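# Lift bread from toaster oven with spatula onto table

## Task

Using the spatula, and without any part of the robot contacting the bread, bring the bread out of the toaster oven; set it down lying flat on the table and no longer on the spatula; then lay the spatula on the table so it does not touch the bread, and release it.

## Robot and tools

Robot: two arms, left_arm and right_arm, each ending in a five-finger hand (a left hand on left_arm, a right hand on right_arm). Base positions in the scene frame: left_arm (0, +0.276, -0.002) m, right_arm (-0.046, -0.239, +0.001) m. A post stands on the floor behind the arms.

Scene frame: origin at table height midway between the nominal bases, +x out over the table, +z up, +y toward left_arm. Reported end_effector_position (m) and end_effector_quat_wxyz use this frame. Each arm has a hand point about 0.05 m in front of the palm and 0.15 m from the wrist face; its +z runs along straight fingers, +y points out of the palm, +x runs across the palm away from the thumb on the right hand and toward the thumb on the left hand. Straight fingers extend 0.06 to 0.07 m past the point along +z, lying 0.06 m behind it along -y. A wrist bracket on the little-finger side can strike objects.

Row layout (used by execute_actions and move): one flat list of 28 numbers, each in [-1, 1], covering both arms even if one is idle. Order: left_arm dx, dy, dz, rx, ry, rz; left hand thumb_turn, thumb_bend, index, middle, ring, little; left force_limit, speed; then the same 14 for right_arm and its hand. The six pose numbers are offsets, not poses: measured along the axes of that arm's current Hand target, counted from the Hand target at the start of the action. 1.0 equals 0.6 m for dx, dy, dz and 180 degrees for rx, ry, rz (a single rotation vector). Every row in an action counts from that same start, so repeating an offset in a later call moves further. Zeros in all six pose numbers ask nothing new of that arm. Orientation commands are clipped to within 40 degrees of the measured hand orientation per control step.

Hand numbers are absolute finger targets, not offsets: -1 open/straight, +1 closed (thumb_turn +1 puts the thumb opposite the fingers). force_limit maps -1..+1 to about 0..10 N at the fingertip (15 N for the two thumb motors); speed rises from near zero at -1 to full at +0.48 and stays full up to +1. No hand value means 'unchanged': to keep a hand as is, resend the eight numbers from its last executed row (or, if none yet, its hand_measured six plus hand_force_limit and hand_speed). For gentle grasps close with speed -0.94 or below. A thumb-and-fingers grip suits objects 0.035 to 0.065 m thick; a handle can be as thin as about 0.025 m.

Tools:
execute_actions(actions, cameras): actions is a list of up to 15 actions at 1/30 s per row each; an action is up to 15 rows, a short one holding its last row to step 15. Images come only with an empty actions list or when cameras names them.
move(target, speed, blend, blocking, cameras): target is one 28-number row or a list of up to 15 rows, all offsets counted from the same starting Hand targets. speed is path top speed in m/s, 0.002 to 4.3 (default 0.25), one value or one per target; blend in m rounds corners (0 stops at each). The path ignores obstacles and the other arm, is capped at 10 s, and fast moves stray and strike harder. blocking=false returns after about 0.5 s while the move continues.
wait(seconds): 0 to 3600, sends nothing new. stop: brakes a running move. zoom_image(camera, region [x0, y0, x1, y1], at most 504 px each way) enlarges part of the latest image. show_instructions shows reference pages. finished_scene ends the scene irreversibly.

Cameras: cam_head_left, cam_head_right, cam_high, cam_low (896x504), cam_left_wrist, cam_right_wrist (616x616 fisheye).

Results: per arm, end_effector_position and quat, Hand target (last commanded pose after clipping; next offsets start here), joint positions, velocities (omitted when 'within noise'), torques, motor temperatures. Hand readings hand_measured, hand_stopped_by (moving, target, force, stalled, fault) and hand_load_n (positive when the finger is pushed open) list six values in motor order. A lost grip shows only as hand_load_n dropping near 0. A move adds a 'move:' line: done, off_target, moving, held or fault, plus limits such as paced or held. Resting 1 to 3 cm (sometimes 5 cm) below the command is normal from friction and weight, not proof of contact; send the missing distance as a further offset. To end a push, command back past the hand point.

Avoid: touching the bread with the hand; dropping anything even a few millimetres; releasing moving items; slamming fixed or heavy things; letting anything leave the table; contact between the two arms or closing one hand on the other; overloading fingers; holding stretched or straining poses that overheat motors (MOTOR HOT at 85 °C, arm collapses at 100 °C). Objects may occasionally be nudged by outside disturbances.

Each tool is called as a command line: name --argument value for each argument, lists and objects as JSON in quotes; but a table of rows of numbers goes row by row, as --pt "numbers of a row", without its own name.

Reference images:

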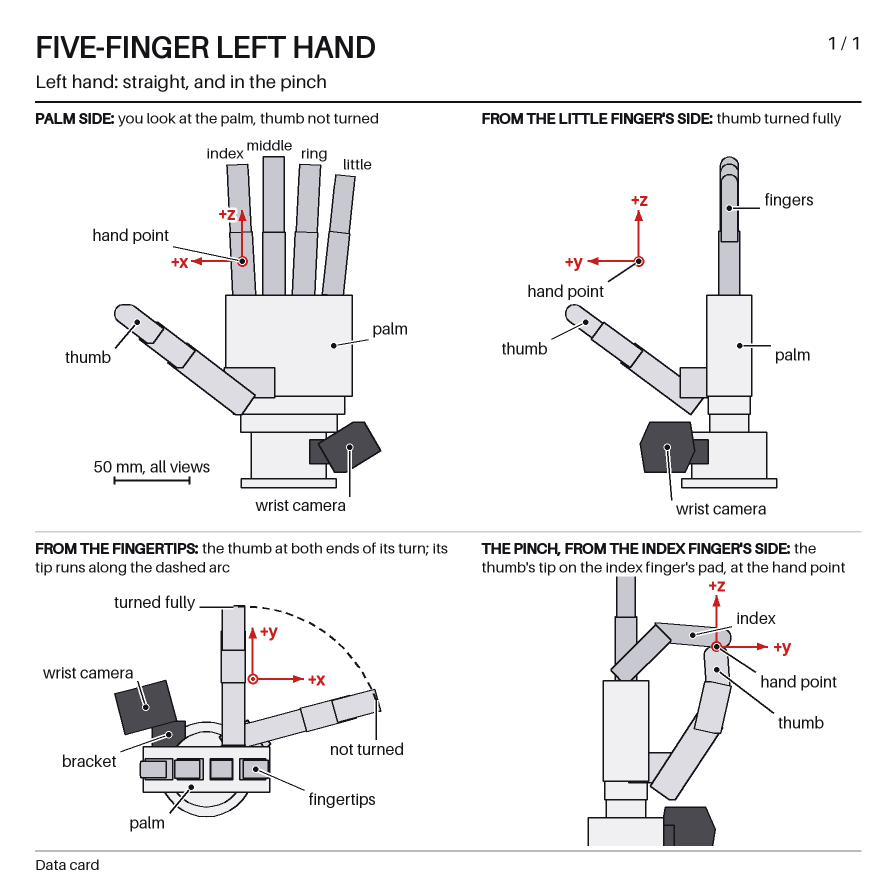

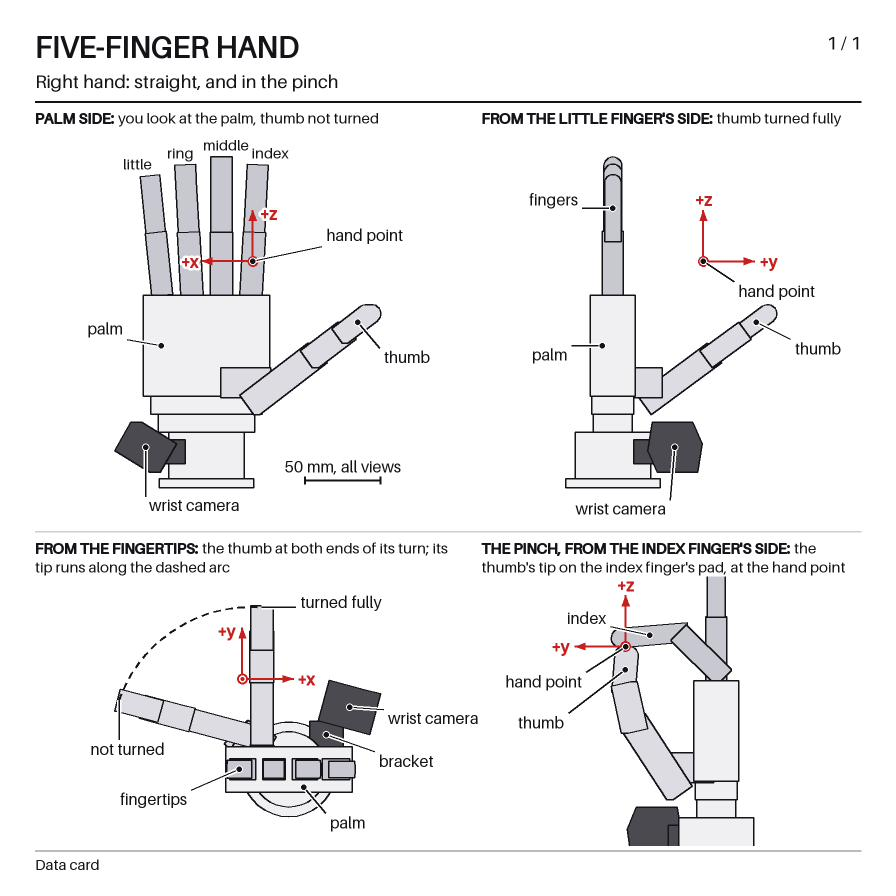

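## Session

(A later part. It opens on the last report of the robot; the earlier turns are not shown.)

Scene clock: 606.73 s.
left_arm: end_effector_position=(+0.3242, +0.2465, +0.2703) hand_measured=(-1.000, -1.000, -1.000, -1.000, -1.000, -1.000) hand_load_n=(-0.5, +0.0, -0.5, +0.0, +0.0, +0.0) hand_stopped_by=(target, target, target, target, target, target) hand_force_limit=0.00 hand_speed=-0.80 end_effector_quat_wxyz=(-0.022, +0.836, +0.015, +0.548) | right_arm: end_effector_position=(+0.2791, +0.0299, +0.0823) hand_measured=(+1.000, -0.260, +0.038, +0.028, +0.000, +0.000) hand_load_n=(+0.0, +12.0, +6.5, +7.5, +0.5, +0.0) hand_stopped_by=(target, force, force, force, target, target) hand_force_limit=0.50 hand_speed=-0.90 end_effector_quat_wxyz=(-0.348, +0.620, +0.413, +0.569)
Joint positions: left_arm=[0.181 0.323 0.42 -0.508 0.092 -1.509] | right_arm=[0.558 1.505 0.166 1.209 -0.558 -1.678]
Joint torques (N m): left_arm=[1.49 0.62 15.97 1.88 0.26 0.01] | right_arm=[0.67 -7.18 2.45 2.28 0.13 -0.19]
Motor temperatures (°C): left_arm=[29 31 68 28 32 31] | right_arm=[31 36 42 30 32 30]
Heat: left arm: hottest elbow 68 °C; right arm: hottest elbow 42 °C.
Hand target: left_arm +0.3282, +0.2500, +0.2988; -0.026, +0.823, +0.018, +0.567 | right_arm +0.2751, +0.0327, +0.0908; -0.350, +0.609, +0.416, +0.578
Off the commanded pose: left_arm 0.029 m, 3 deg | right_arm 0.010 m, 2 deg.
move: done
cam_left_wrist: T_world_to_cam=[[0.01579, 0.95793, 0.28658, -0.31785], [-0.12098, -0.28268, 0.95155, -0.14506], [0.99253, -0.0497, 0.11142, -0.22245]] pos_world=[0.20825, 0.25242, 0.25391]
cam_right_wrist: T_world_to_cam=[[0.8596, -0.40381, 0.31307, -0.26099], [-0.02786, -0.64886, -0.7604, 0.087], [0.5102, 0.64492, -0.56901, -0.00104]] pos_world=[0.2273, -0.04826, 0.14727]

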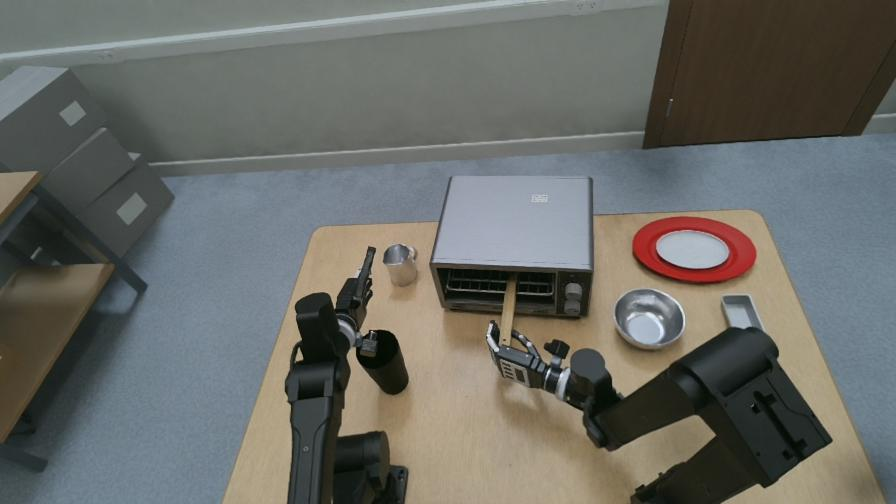

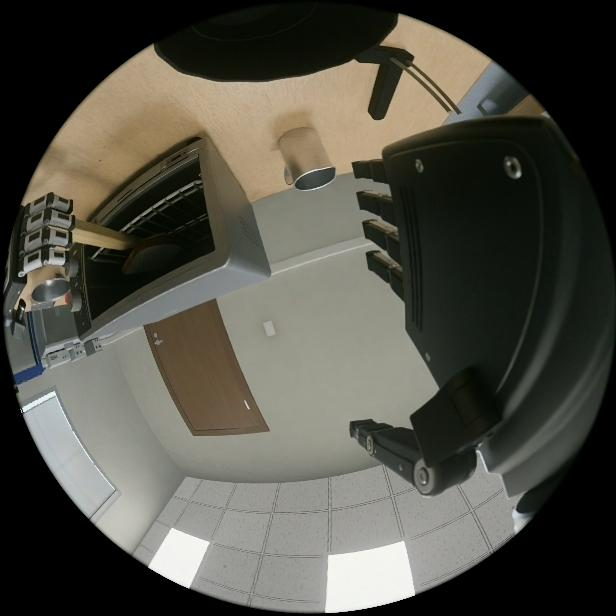

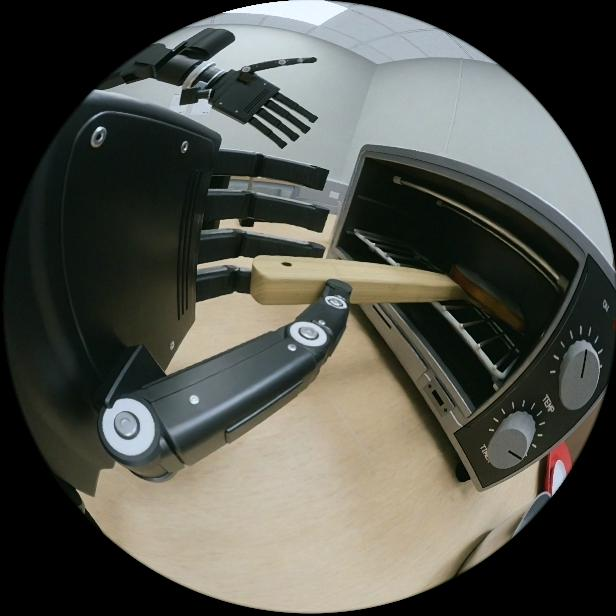

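move --target '[0,0,0,0,0,0,-1,-1,-1,-1,-1,-1,0,-0.8,0.0061,-0.0831,-0.0388,0,0,0,1,-0.12,0.2,0.2,0.0,0.0,0.5,-0.9]' --speed 0.04 --cameras '["cam_head_left","cam_head_right","cam_left_wrist","cam_right_wrist"]'

zoom_image --camera "cam_left_wrist" --region '[90, 170, 200, 280]'

zoom_image --camera "cam_right_wrist" --region '[400, 180, 600, 380]'

zoom_image --camera "cam_head_right" --region '[430, 250, 600, 370]'

zoom_image --camera "cam_head_left" --region '[420, 250, 590, 370]'

Scene clock: 611.67 s.
left_arm: end_effector_position=(+0.3242, +0.2465, +0.2703) hand_measured=(-1.000, -1.000, -1.000, -1.000, -1.000, -1.000) hand_load_n=(+0.0, -0.5, +0.0, +0.5, +0.0, +0.0) hand_stopped_by=(target, target, target, target, target, target) hand_force_limit=0.00 hand_speed=-0.80 end_effector_quat_wxyz=(-0.022, +0.836, +0.015, +0.548) | right_arm: end_effector_position=(+0.2237, +0.0300, +0.0867) hand_measured=(+1.000, -0.260, +0.038, +0.028, +0.000, +0.000) hand_load_n=(+0.0, +12.0, +6.5, +7.0, +0.0, +0.0) hand_stopped_by=(target, force, force, force, target, target) hand_force_limit=0.50 hand_speed=-0.90 end_effector_quat_wxyz=(-0.344, +0.617, +0.417, +0.572)
Joint positions: left_arm=[0.181 0.323 0.42 -0.508 0.092 -1.509] | right_arm=[0.726 1.387 0.051 1.219 -0.391 -1.669]
Joint torques (N m): left_arm=[1.61 0.73 15.97 1.89 0.26 0.01] | right_arm=[0.73 -5.07 2.76 1.83 0.14 -0.09]
Motor temperatures (°C): left_arm=[29 31 68 28 32 31] | right_arm=[31 36 42 30 32 29]
Heat: left arm: hottest elbow 68 °C; right arm: hottest elbow 42 °C.
Hand target: left_arm +0.3282, +0.2500, +0.2988; -0.026, +0.823, +0.018, +0.567 | right_arm +0.2201, +0.0322, +0.0938; -0.350, +0.609, +0.416, +0.578
Off the commanded pose: left_arm 0.029 m, 3 deg | right_arm 0.008 m, 1 deg.
move: done
cam_left_wrist: T_world_to_cam=[[0.01579, 0.95793, 0.28658, -0.31785], [-0.12098, -0.28268, 0.95155, -0.14506], [0.99253, -0.0497, 0.11142, -0.22245]] pos_world=[0.20825, 0.25242, 0.25391]
cam_right_wrist: T_world_to_cam=[[0.85593, -0.4008, 0.32671, -0.21518], [-0.01678, -0.65302, -0.75715, 0.08623], [0.51682, 0.64259, -0.56567, 0.0279]] pos_world=[0.17121, -0.04787, 0.15137]

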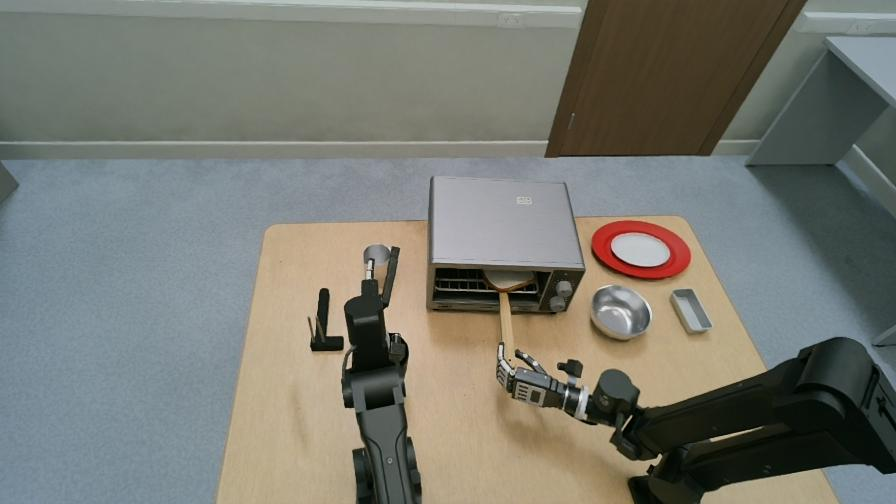

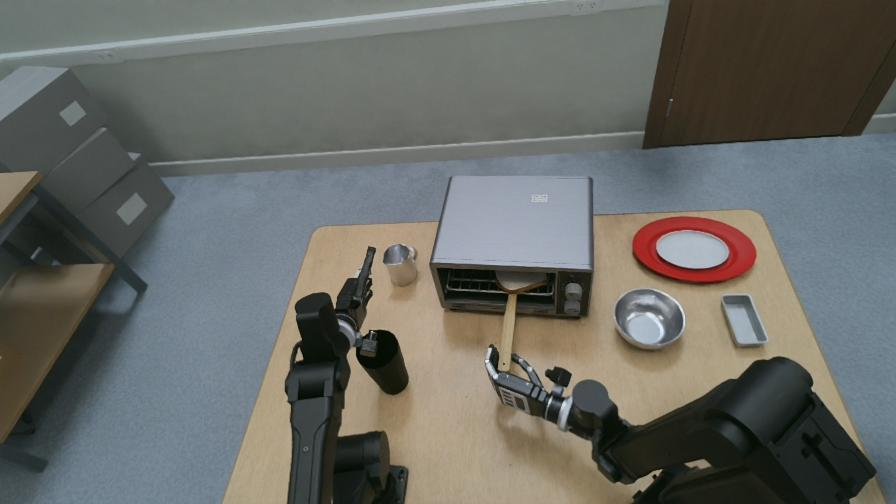

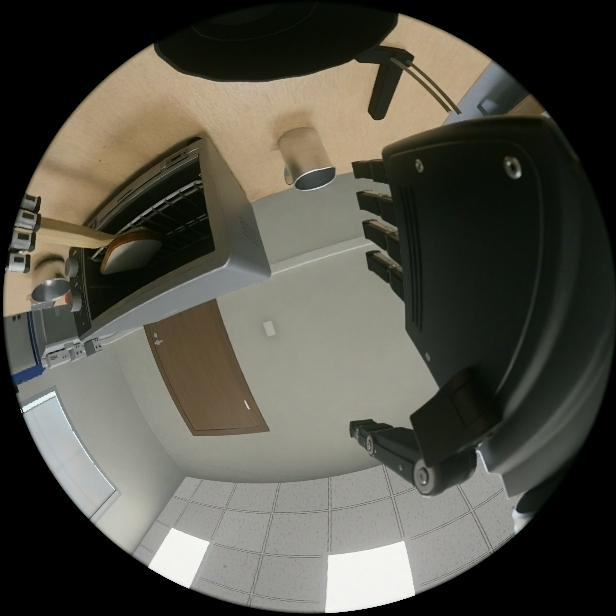

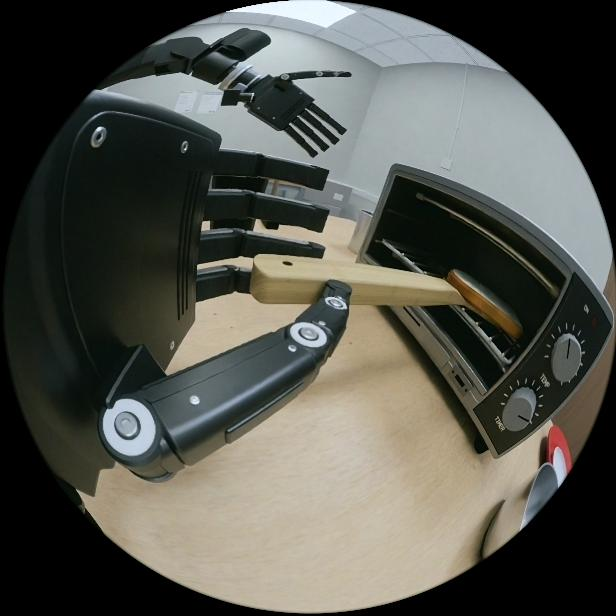

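Scaled by 4.582 from the camera's image (finer frame: 880x880).

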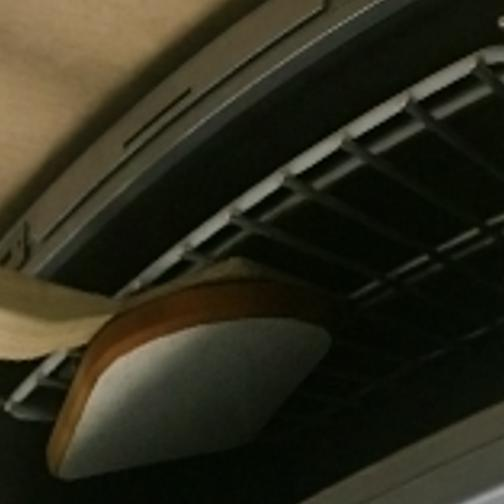

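Scaled by 2.520 from the camera's image (finer frame: 880x880).

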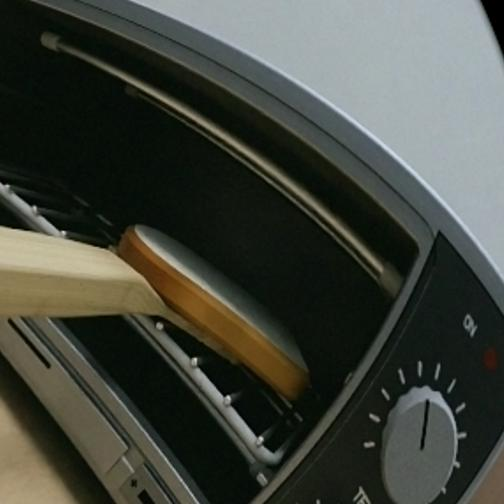

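Scaled by 2.965 from the camera's image (finer frame: 1280x720).

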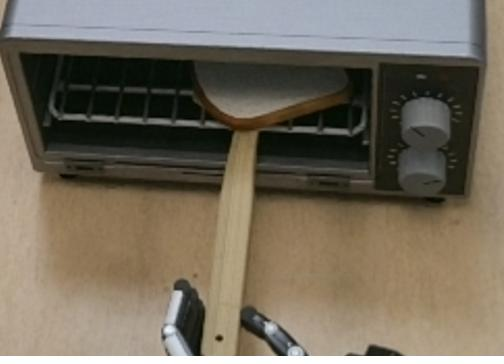

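Scaled by 2.965 from the camera's image (finer frame: 1280x720).

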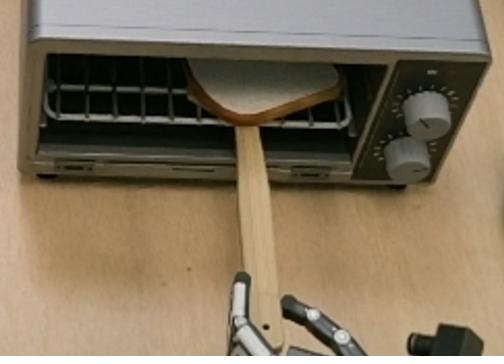

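move --pt "0 0 0 0 0 0 -1 -1 -1 -1 -1 -1 0 -0.8 0 0 0 0 0 0 1 -0.4 0.1 0.1 0.0 0.0 0.5 -0.9" --pt "0 0 0 0 0 0 -1 -1 -1 -1 -1 -1 0 -0.8 0 0 0 0 0 0 1 -0.8 -0.3 -0.3 -0.3 -0.3 0.5 -0.7" --speed 0.03 --cameras '["cam_head_right","cam_right_wrist"]'

zoom_image --camera "cam_right_wrist" --region '[200, 180, 500, 400]'

zoom_image --camera "cam_head_right" --region '[430, 250, 600, 370]'

Scene clock: 615.40 s.
left_arm: end_effector_position=(+0.3242, +0.2465, +0.2703) hand_measured=(-1.000, -1.000, -1.000, -1.000, -1.000, -1.000) hand_load_n=(+0.0, +0.0, +0.0, +0.0, +0.0, +0.0) hand_stopped_by=(target, target, target, target, target, target) hand_force_limit=0.00 hand_speed=-0.80 end_effector_quat_wxyz=(-0.022, +0.836, +0.015, +0.548) | right_arm: end_effector_position=(+0.2240, +0.0300, +0.0882) hand_measured=(+1.000, -0.800, -0.300, -0.300, -0.300, -0.300) hand_load_n=(+0.5, +0.0, +0.0, -0.5, +0.0, +0.0) hand_stopped_by=(target, target, target, target, target, target) hand_force_limit=0.50 hand_speed=-0.70 end_effector_quat_wxyz=(-0.344, +0.616, +0.416, +0.574)
Joint positions: left_arm=[0.181 0.323 0.42 -0.508 0.092 -1.509] | right_arm=[0.727 1.383 0.051 1.219 -0.389 -1.668]
Joint torques (N m): left_arm=[1.55 0.67 15.97 1.88 0.26 0.01] | right_arm=[0.85 -4.89 2.7 1.91 0.09 -0.1]
Motor temperatures (°C): left_arm=[29 31 69 28 32 31] | right_arm=[31 36 41 30 32 29]
Heat: left arm: hottest elbow 69 °C; right arm: hottest elbow 41 °C.
Hand target: left_arm +0.3282, +0.2500, +0.2988; -0.026, +0.823, +0.018, +0.567 | right_arm +0.2201, +0.0323, +0.0938; -0.350, +0.608, +0.416, +0.578
Off the commanded pose: left_arm 0.029 m, 3 deg | right_arm 0.007 m, 1 deg.
move: done
cam_right_wrist: T_world_to_cam=[[0.8543, -0.4031, 0.32814, -0.21555], [-0.01557, -0.65087, -0.75903, 0.08718], [0.51955, 0.64333, -0.56231, 0.0277]] pos_world=[0.17111, -0.04797, 0.15248]

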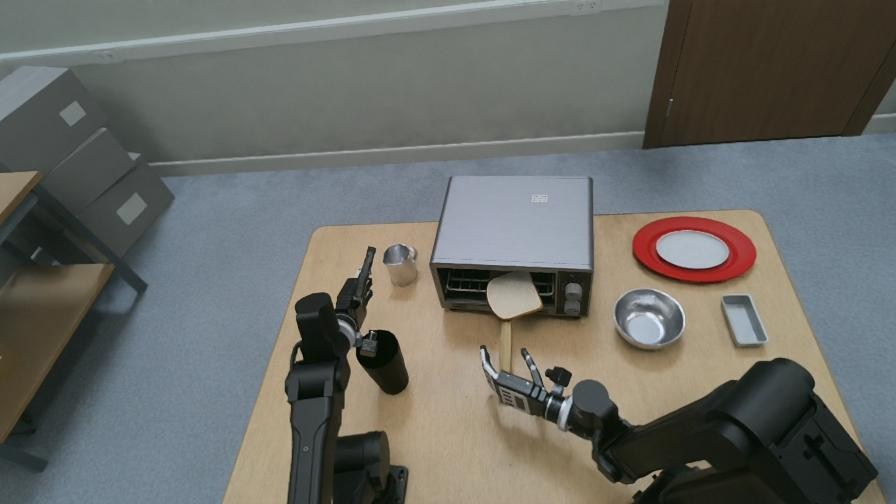

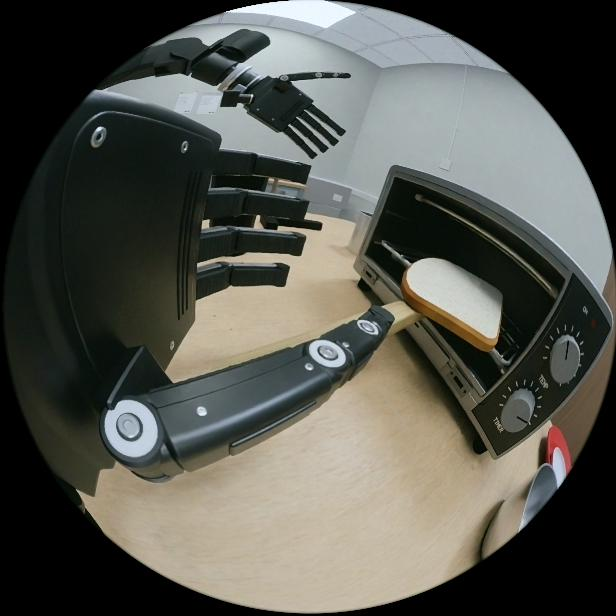

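Scaled by 1.680 from the camera's image (finer frame: 880x880).

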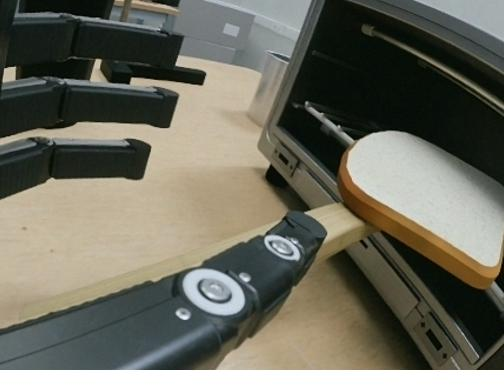

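Scaled by 2.965 from the camera's image (finer frame: 1280x720).

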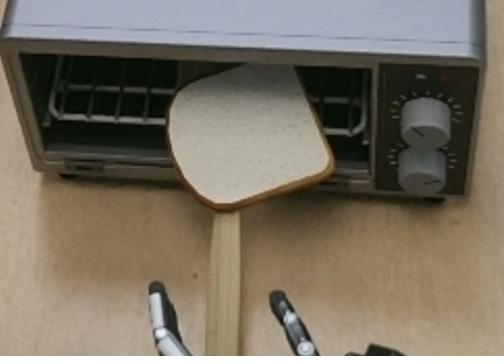

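wait --seconds 0.3 --cameras '["all"]'

zoom_image --camera "cam_left_wrist" --region '[20, 130, 220, 330]'

zoom_image --camera "cam_low" --region '[200, 200, 500, 400]'

zoom_image --camera "cam_head_left" --region '[420, 250, 590, 420]'

zoom_image --camera "cam_head_right" --region '[430, 250, 600, 420]'

Scene clock: 615.83 s.
left_arm: end_effector_position=(+0.3242, +0.2465, +0.2703) hand_measured=(-1.000, -1.000, -1.000, -1.000, -1.000, -1.000) hand_load_n=(+0.0, +0.0, +0.0, +0.0, +0.0, +0.0) hand_stopped_by=(target, target, target, target, target, target) hand_force_limit=0.00 hand_speed=-0.80 end_effector_quat_wxyz=(-0.022, +0.836, +0.015, +0.548) | right_arm: end_effector_position=(+0.2240, +0.0300, +0.0882) hand_measured=(+1.000, -0.800, -0.300, -0.300, -0.300, -0.300) hand_load_n=(+0.0, +0.0, +0.0, +0.0, +0.0, +0.0) hand_stopped_by=(target, target, target, target, target, target) hand_force_limit=0.50 hand_speed=-0.70 end_effector_quat_wxyz=(-0.344, +0.616, +0.416, +0.574)
Joint positions: left_arm=[0.181 0.323 0.42 -0.508 0.092 -1.509] | right_arm=[0.727 1.383 0.051 1.219 -0.389 -1.668]
Joint torques (N m): left_arm=[1.38 0.62 16.02 1.91 0.27 0.01] | right_arm=[0.91 -4.89 2.8 1.88 0.05 -0.08]
Motor temperatures (°C): left_arm=[29 31 69 28 32 31] | right_arm=[31 36 41 30 32 29]
Heat: left arm: hottest elbow 69 °C; right arm: hottest elbow 41 °C.
Hand target: left_arm +0.3282, +0.2500, +0.2988; -0.026, +0.823, +0.018, +0.567 | right_arm +0.2201, +0.0323, +0.0938; -0.350, +0.608, +0.416, +0.578
Off the commanded pose: left_arm 0.029 m, 3 deg | right_arm 0.007 m, 1 deg.
wait: 0.30 s; at rest by 0.03 s
cam_left_wrist: T_world_to_cam=[[0.01579, 0.95793, 0.28658, -0.31785], [-0.12098, -0.28268, 0.95155, -0.14506], [0.99253, -0.0497, 0.11142, -0.22245]] pos_world=[0.20825, 0.25242, 0.25391]
cam_right_wrist: T_world_to_cam=[[0.8543, -0.4031, 0.32814, -0.21555], [-0.01557, -0.65087, -0.75903, 0.08718], [0.51955, 0.64333, -0.56231, 0.0277]] pos_world=[0.17111, -0.04797, 0.15248]

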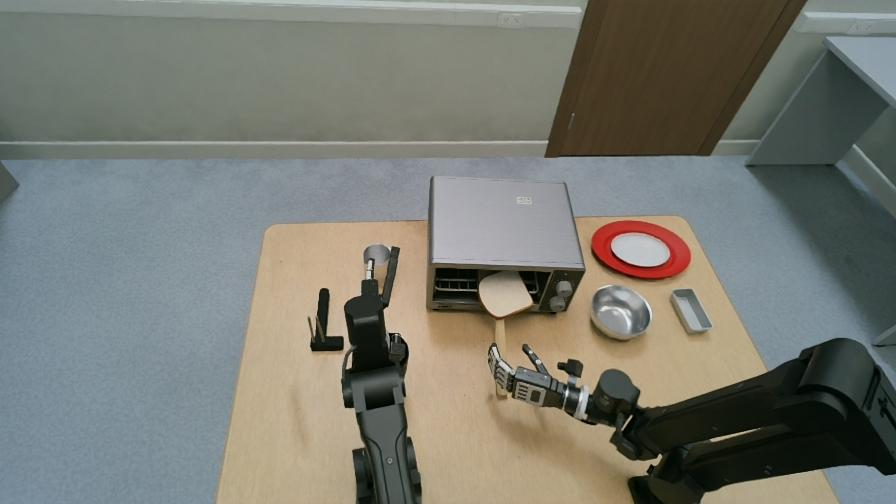

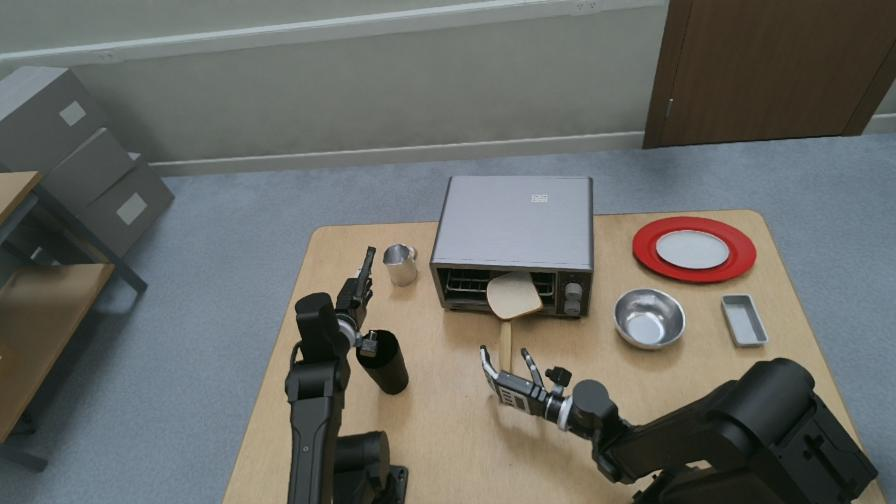

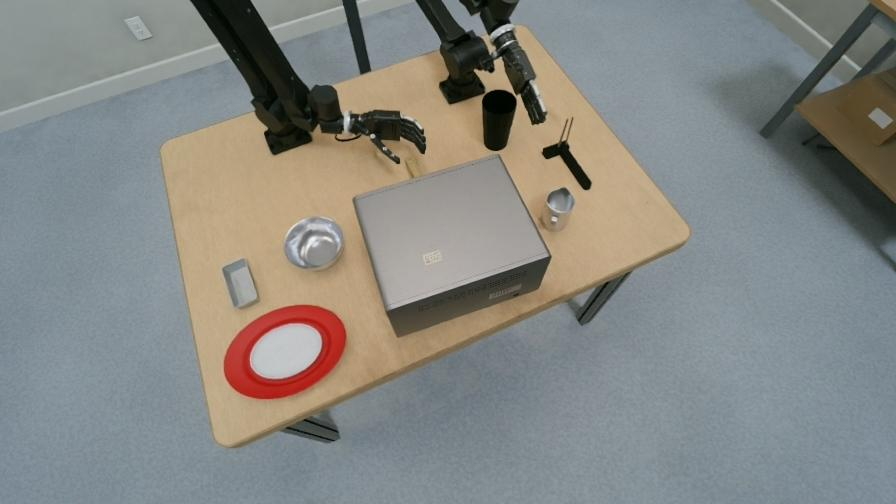

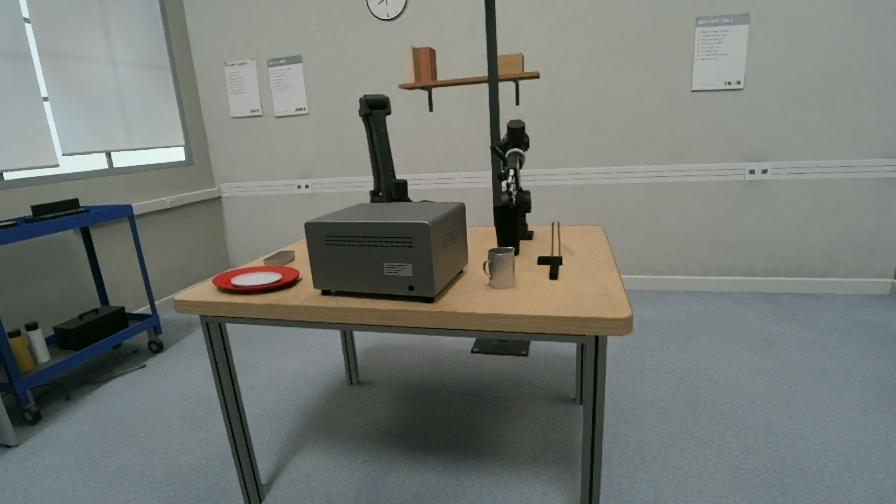

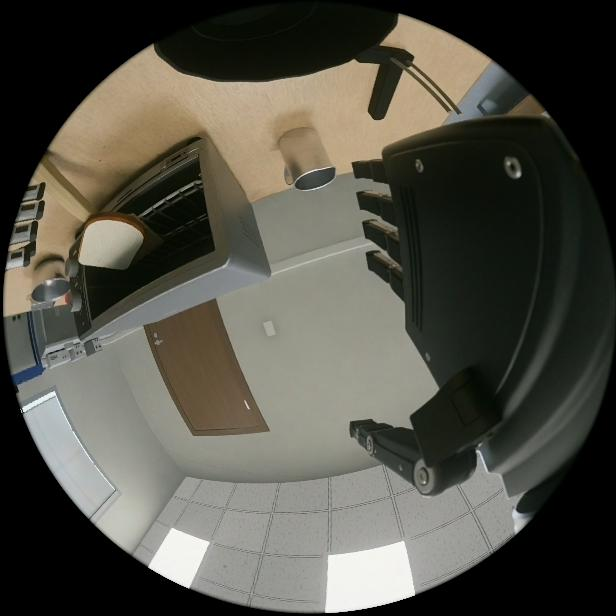

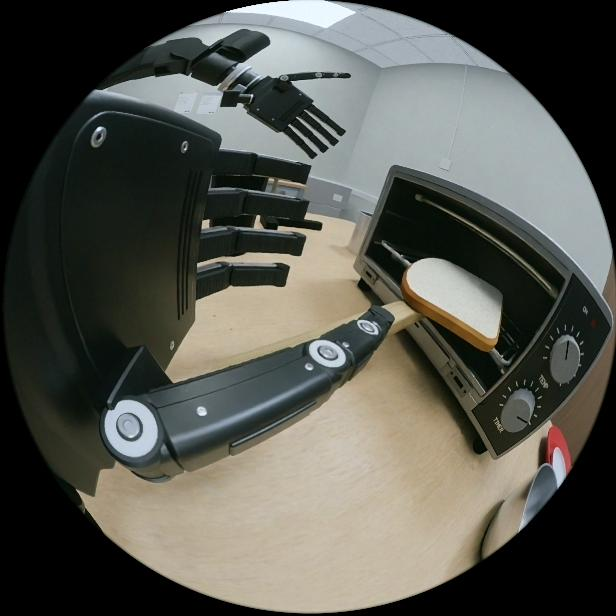

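Scaled by 2.520 from the camera's image (finer frame: 880x880).

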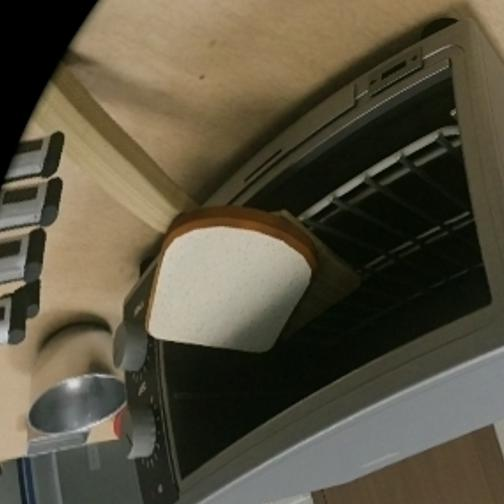

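Scaled by 1.680 from the camera's image (finer frame: 1280x720).

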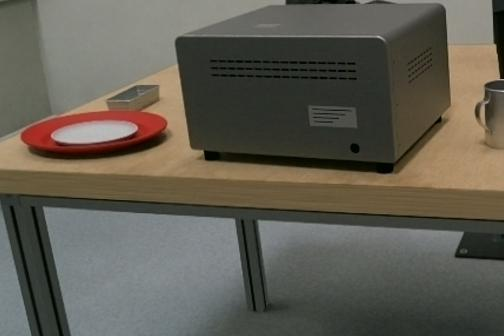

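Scaled by 2.965 from the camera's image (finer frame: 1280x720).

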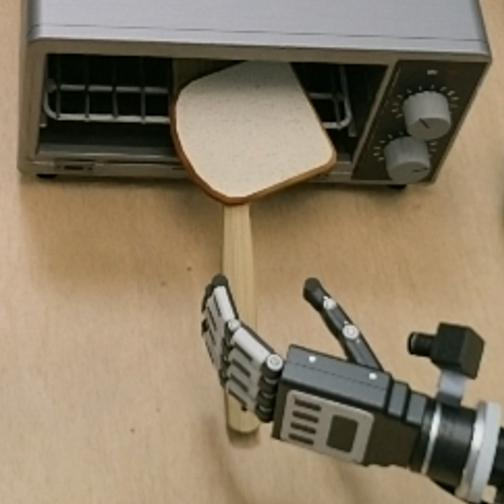

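Scaled by 2.965 from the camera's image (finer frame: 1280x720).

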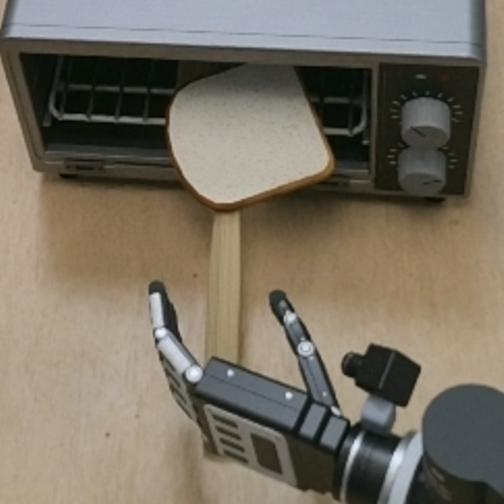

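move --pt "0 0 0 0 0 0 -1 -1 -1 -1 -1 -1 0 -0.8 0.1328 0.0072 -0.012 0 0 0 1 -0.8 -0.3 -0.3 -0.3 -0.3 0.5 -0.7" --pt "0 0 0 0 0 0 -1 -1 -1 -1 -1 -1 0 -0.8 0.0865 0.1265 -0.1953 0.0150 -0.1005 0.3816 1 -0.8 -0.3 -0.3 -0.3 -0.3 0.5 -0.7" --speed '[0.1,0.2]' --cameras '["cam_head_left","cam_head_right","cam_right_wrist"]'

Scene clock: 622.47 s.
left_arm: end_effector_position=(+0.3242, +0.2465, +0.2703) hand_measured=(-1.000, -1.000, -1.000, -1.000, -1.000, -1.000) hand_load_n=(+0.0, +0.0, +0.0, +0.0, +0.0, +0.0) hand_stopped_by=(target, target, target, target, target, target) hand_force_limit=0.00 hand_speed=-0.80 end_effector_quat_wxyz=(-0.022, +0.836, +0.015, +0.548) | right_arm: end_effector_position=(+0.2250, -0.0959, +0.1457) hand_measured=(+1.000, -0.800, -0.300, -0.300, -0.300, -0.300) hand_load_n=(+0.0, +0.0, +0.0, +0.0, +0.0, +0.0) hand_stopped_by=(target, target, target, target, target, target) hand_force_limit=0.50 hand_speed=-0.70 end_effector_quat_wxyz=(-0.563, +0.809, +0.054, +0.161)
Joint positions: left_arm=[0.181 0.323 0.42 -0.508 0.092 -1.509] | right_arm=[-0.09 0.97 0.586 -0.792 -1.224 -1.498]
Joint torques (N m): left_arm=[1.55 0.62 15.98 1.88 0.27 0.01] | right_arm=[-1.32 -2.32 10.93 -0.25 -0.76 -0.24]
Motor temperatures (°C): left_arm=[29 31 69 28 32 31] | right_arm=[31 36 42 29 32 29]
Heat: left arm: hottest elbow 69 °C; right arm: hottest elbow 42 °C.
Hand target: left_arm +0.3282, +0.2500, +0.2988; -0.026, +0.823, +0.018, +0.567 | right_arm +0.2401, -0.0997, +0.1597; -0.561, +0.807, +0.061, +0.174
Off the commanded pose: left_arm 0.029 m, 3 deg | right_arm 0.021 m, 2 deg.
move: off_target (right_arm)
cam_right_wrist: T_world_to_cam=[[0.5083, -0.4075, -0.75867, -0.05029], [-0.82718, -0.47614, -0.29845, 0.1812], [-0.23961, 0.77925, -0.5791, 0.32682]] pos_world=[0.25376, -0.18889, 0.20519]

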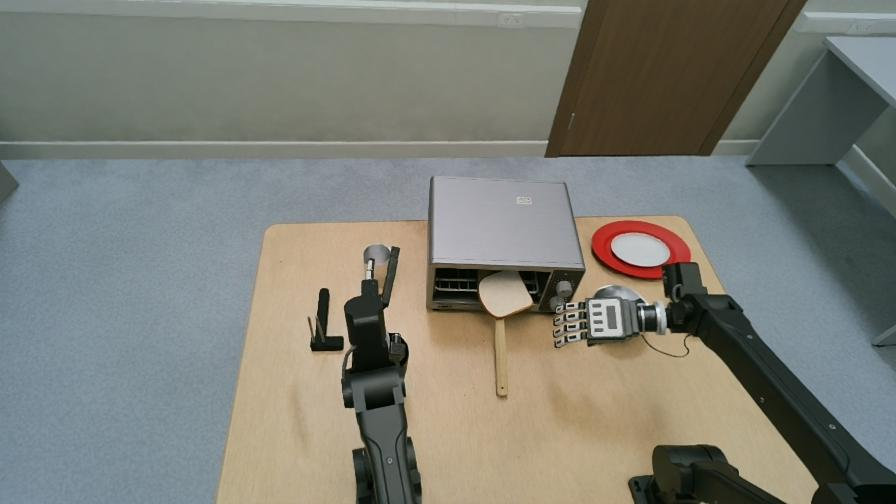

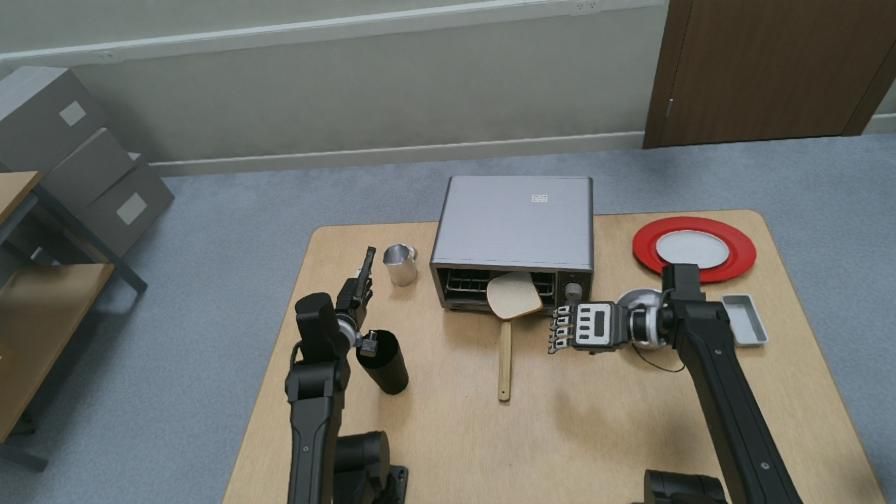

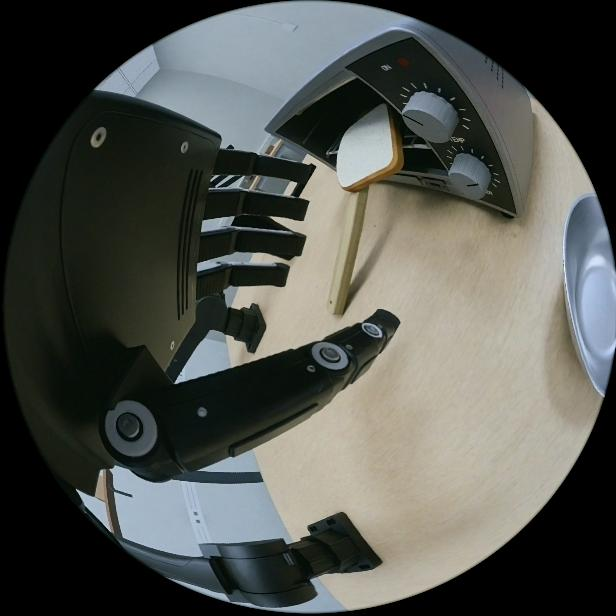

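zoom_image --camera "cam_head_left" --region '[450, 270, 550, 410]'

zoom_image --camera "cam_head_right" --region '[450, 270, 550, 410]'

Scaled by 3.600 from the camera's image (finer frame: 1280x720).

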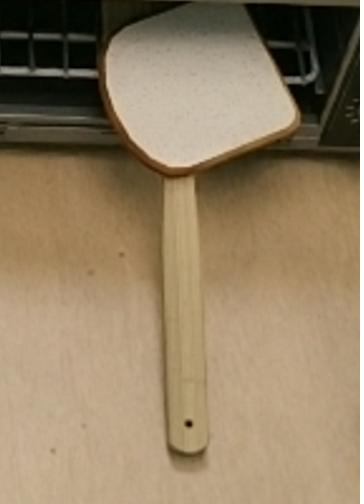

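Scaled by 3.600 from the camera's image (finer frame: 1280x720).

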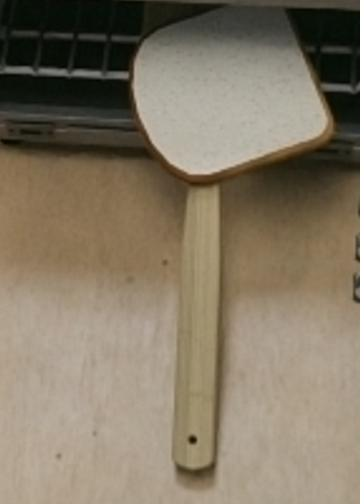

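move --target '[0,0,0,0,0,0,-1,-1,-1,-1,-1,-1,0,-0.8,-0.0327,-0.0066,0.2296,0,0,0,1,-0.28,-0.5,-0.5,-0.5,-0.5,0.5,-0.7]' --speed 0.15 --cameras '["cam_head_left","cam_head_right","cam_right_wrist","cam_left_wrist"]'

zoom_image --camera "cam_head_left" --region '[450, 270, 550, 410]'

zoom_image --camera "cam_right_wrist" --region '[200, 150, 450, 400]'

Scene clock: 626.57 s.
left_arm: end_effector_position=(+0.3242, +0.2465, +0.2703) hand_measured=(-1.000, -1.000, -1.000, -1.000, -1.000, -1.000) hand_load_n=(+0.0, -0.5, +0.0, +0.0, +0.0, +0.0) hand_stopped_by=(target, target, target, target, target, target) hand_force_limit=0.00 hand_speed=-0.80 end_effector_quat_wxyz=(-0.022, +0.836, +0.015, +0.548) | right_arm: end_effector_position=(+0.2527, +0.0278, +0.1188) hand_measured=(+1.000, -0.280, -0.500, -0.500, -0.500, -0.500) hand_load_n=(+0.0, +0.0, +0.0, +0.0, +0.0, +0.0) hand_stopped_by=(target, target, target, target, target, target) hand_force_limit=0.50 hand_speed=-0.70 end_effector_quat_wxyz=(-0.559, +0.807, +0.064, +0.180)
Joint positions: left_arm=[0.181 0.323 0.42 -0.508 0.092 -1.509] | right_arm=[0.364 1.099 0.485 0.099 -0.891 -0.804]
Joint torques (N m): left_arm=[1.49 0.67 15.94 1.91 0.27 0.01] | right_arm=[1.08 -4.07 6.79 1.88 -0.16 0.04]
Motor temperatures (°C): left_arm=[29 31 69 28 32 31] | right_arm=[31 36 43 29 32 29]
Heat: left arm: hottest elbow 69 °C; right arm: hottest elbow 43 °C.
Hand target: left_arm +0.3282, +0.2500, +0.2988; -0.026, +0.823, +0.018, +0.567 | right_arm +0.2499, +0.0313, +0.1138; -0.561, +0.807, +0.062, +0.174
Off the commanded pose: left_arm 0.029 m, 3 deg | right_arm 0.007 m, 1 deg.
move: done
cam_left_wrist: T_world_to_cam=[[0.01579, 0.95793, 0.28658, -0.31785], [-0.12098, -0.28268, 0.95155, -0.14506], [0.99253, -0.0497, 0.11142, -0.22245]] pos_world=[0.20825, 0.25242, 0.25391]
cam_right_wrist: T_world_to_cam=[[0.53819, -0.41493, -0.73361, -0.04465], [-0.81676, -0.47153, -0.3325, 0.25628], [-0.20796, 0.77813, -0.59268, 0.21514]] pos_world=[0.27809, -0.06509, 0.17997]
Images, in order (width x height): cam_head_left 896x504, cam_head_right 896x504, cam_left_wrist 616x616, cam_right_wrist 616x616.

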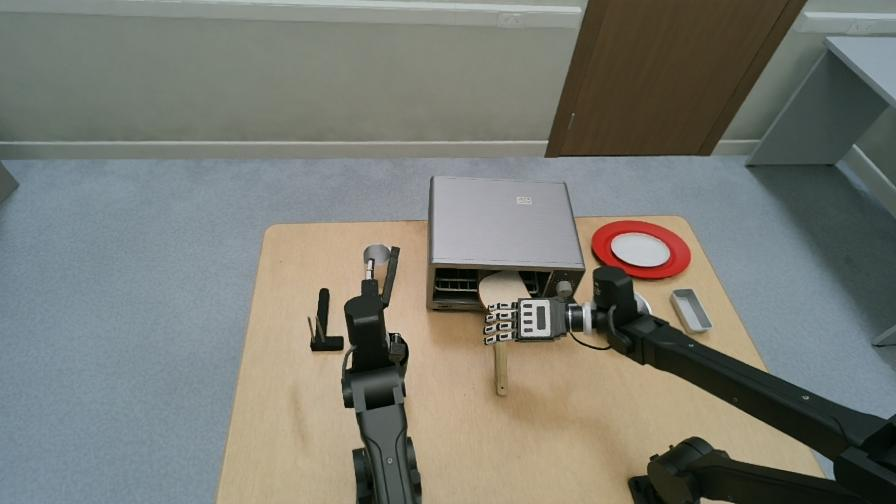

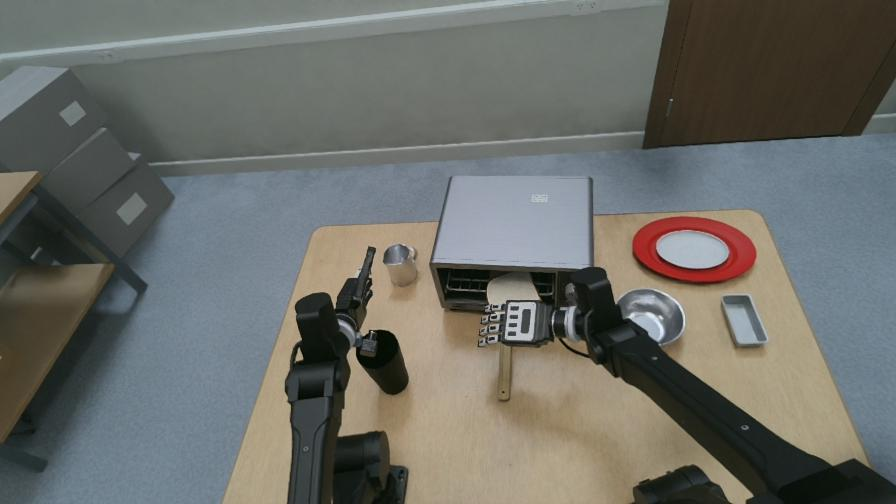

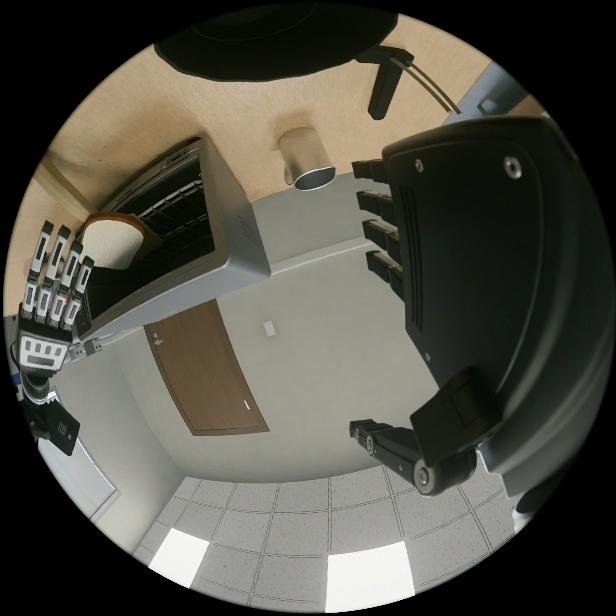

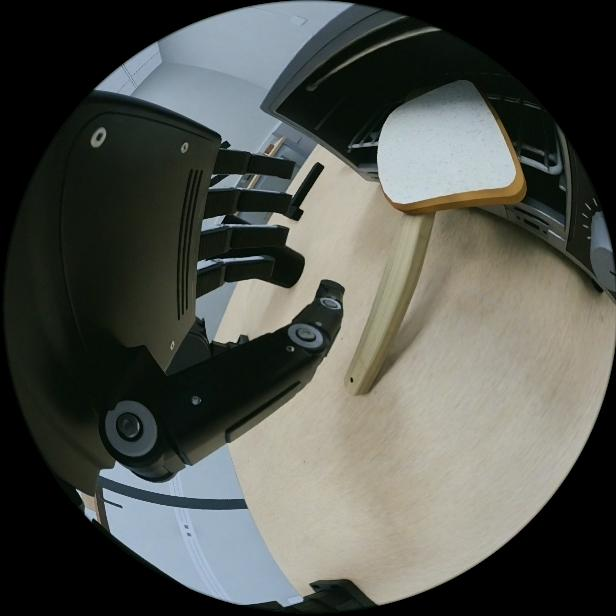

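Scaled by 3.600 from the camera's image (finer frame: 1280x720).

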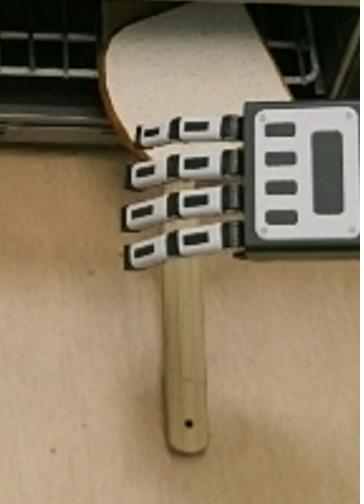

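Scaled by 2.016 from the camera's image (finer frame: 880x880).

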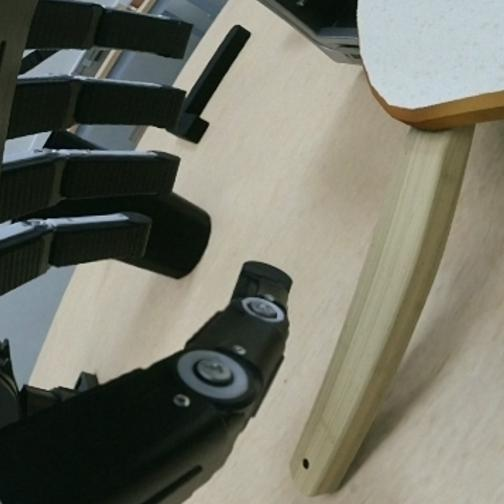

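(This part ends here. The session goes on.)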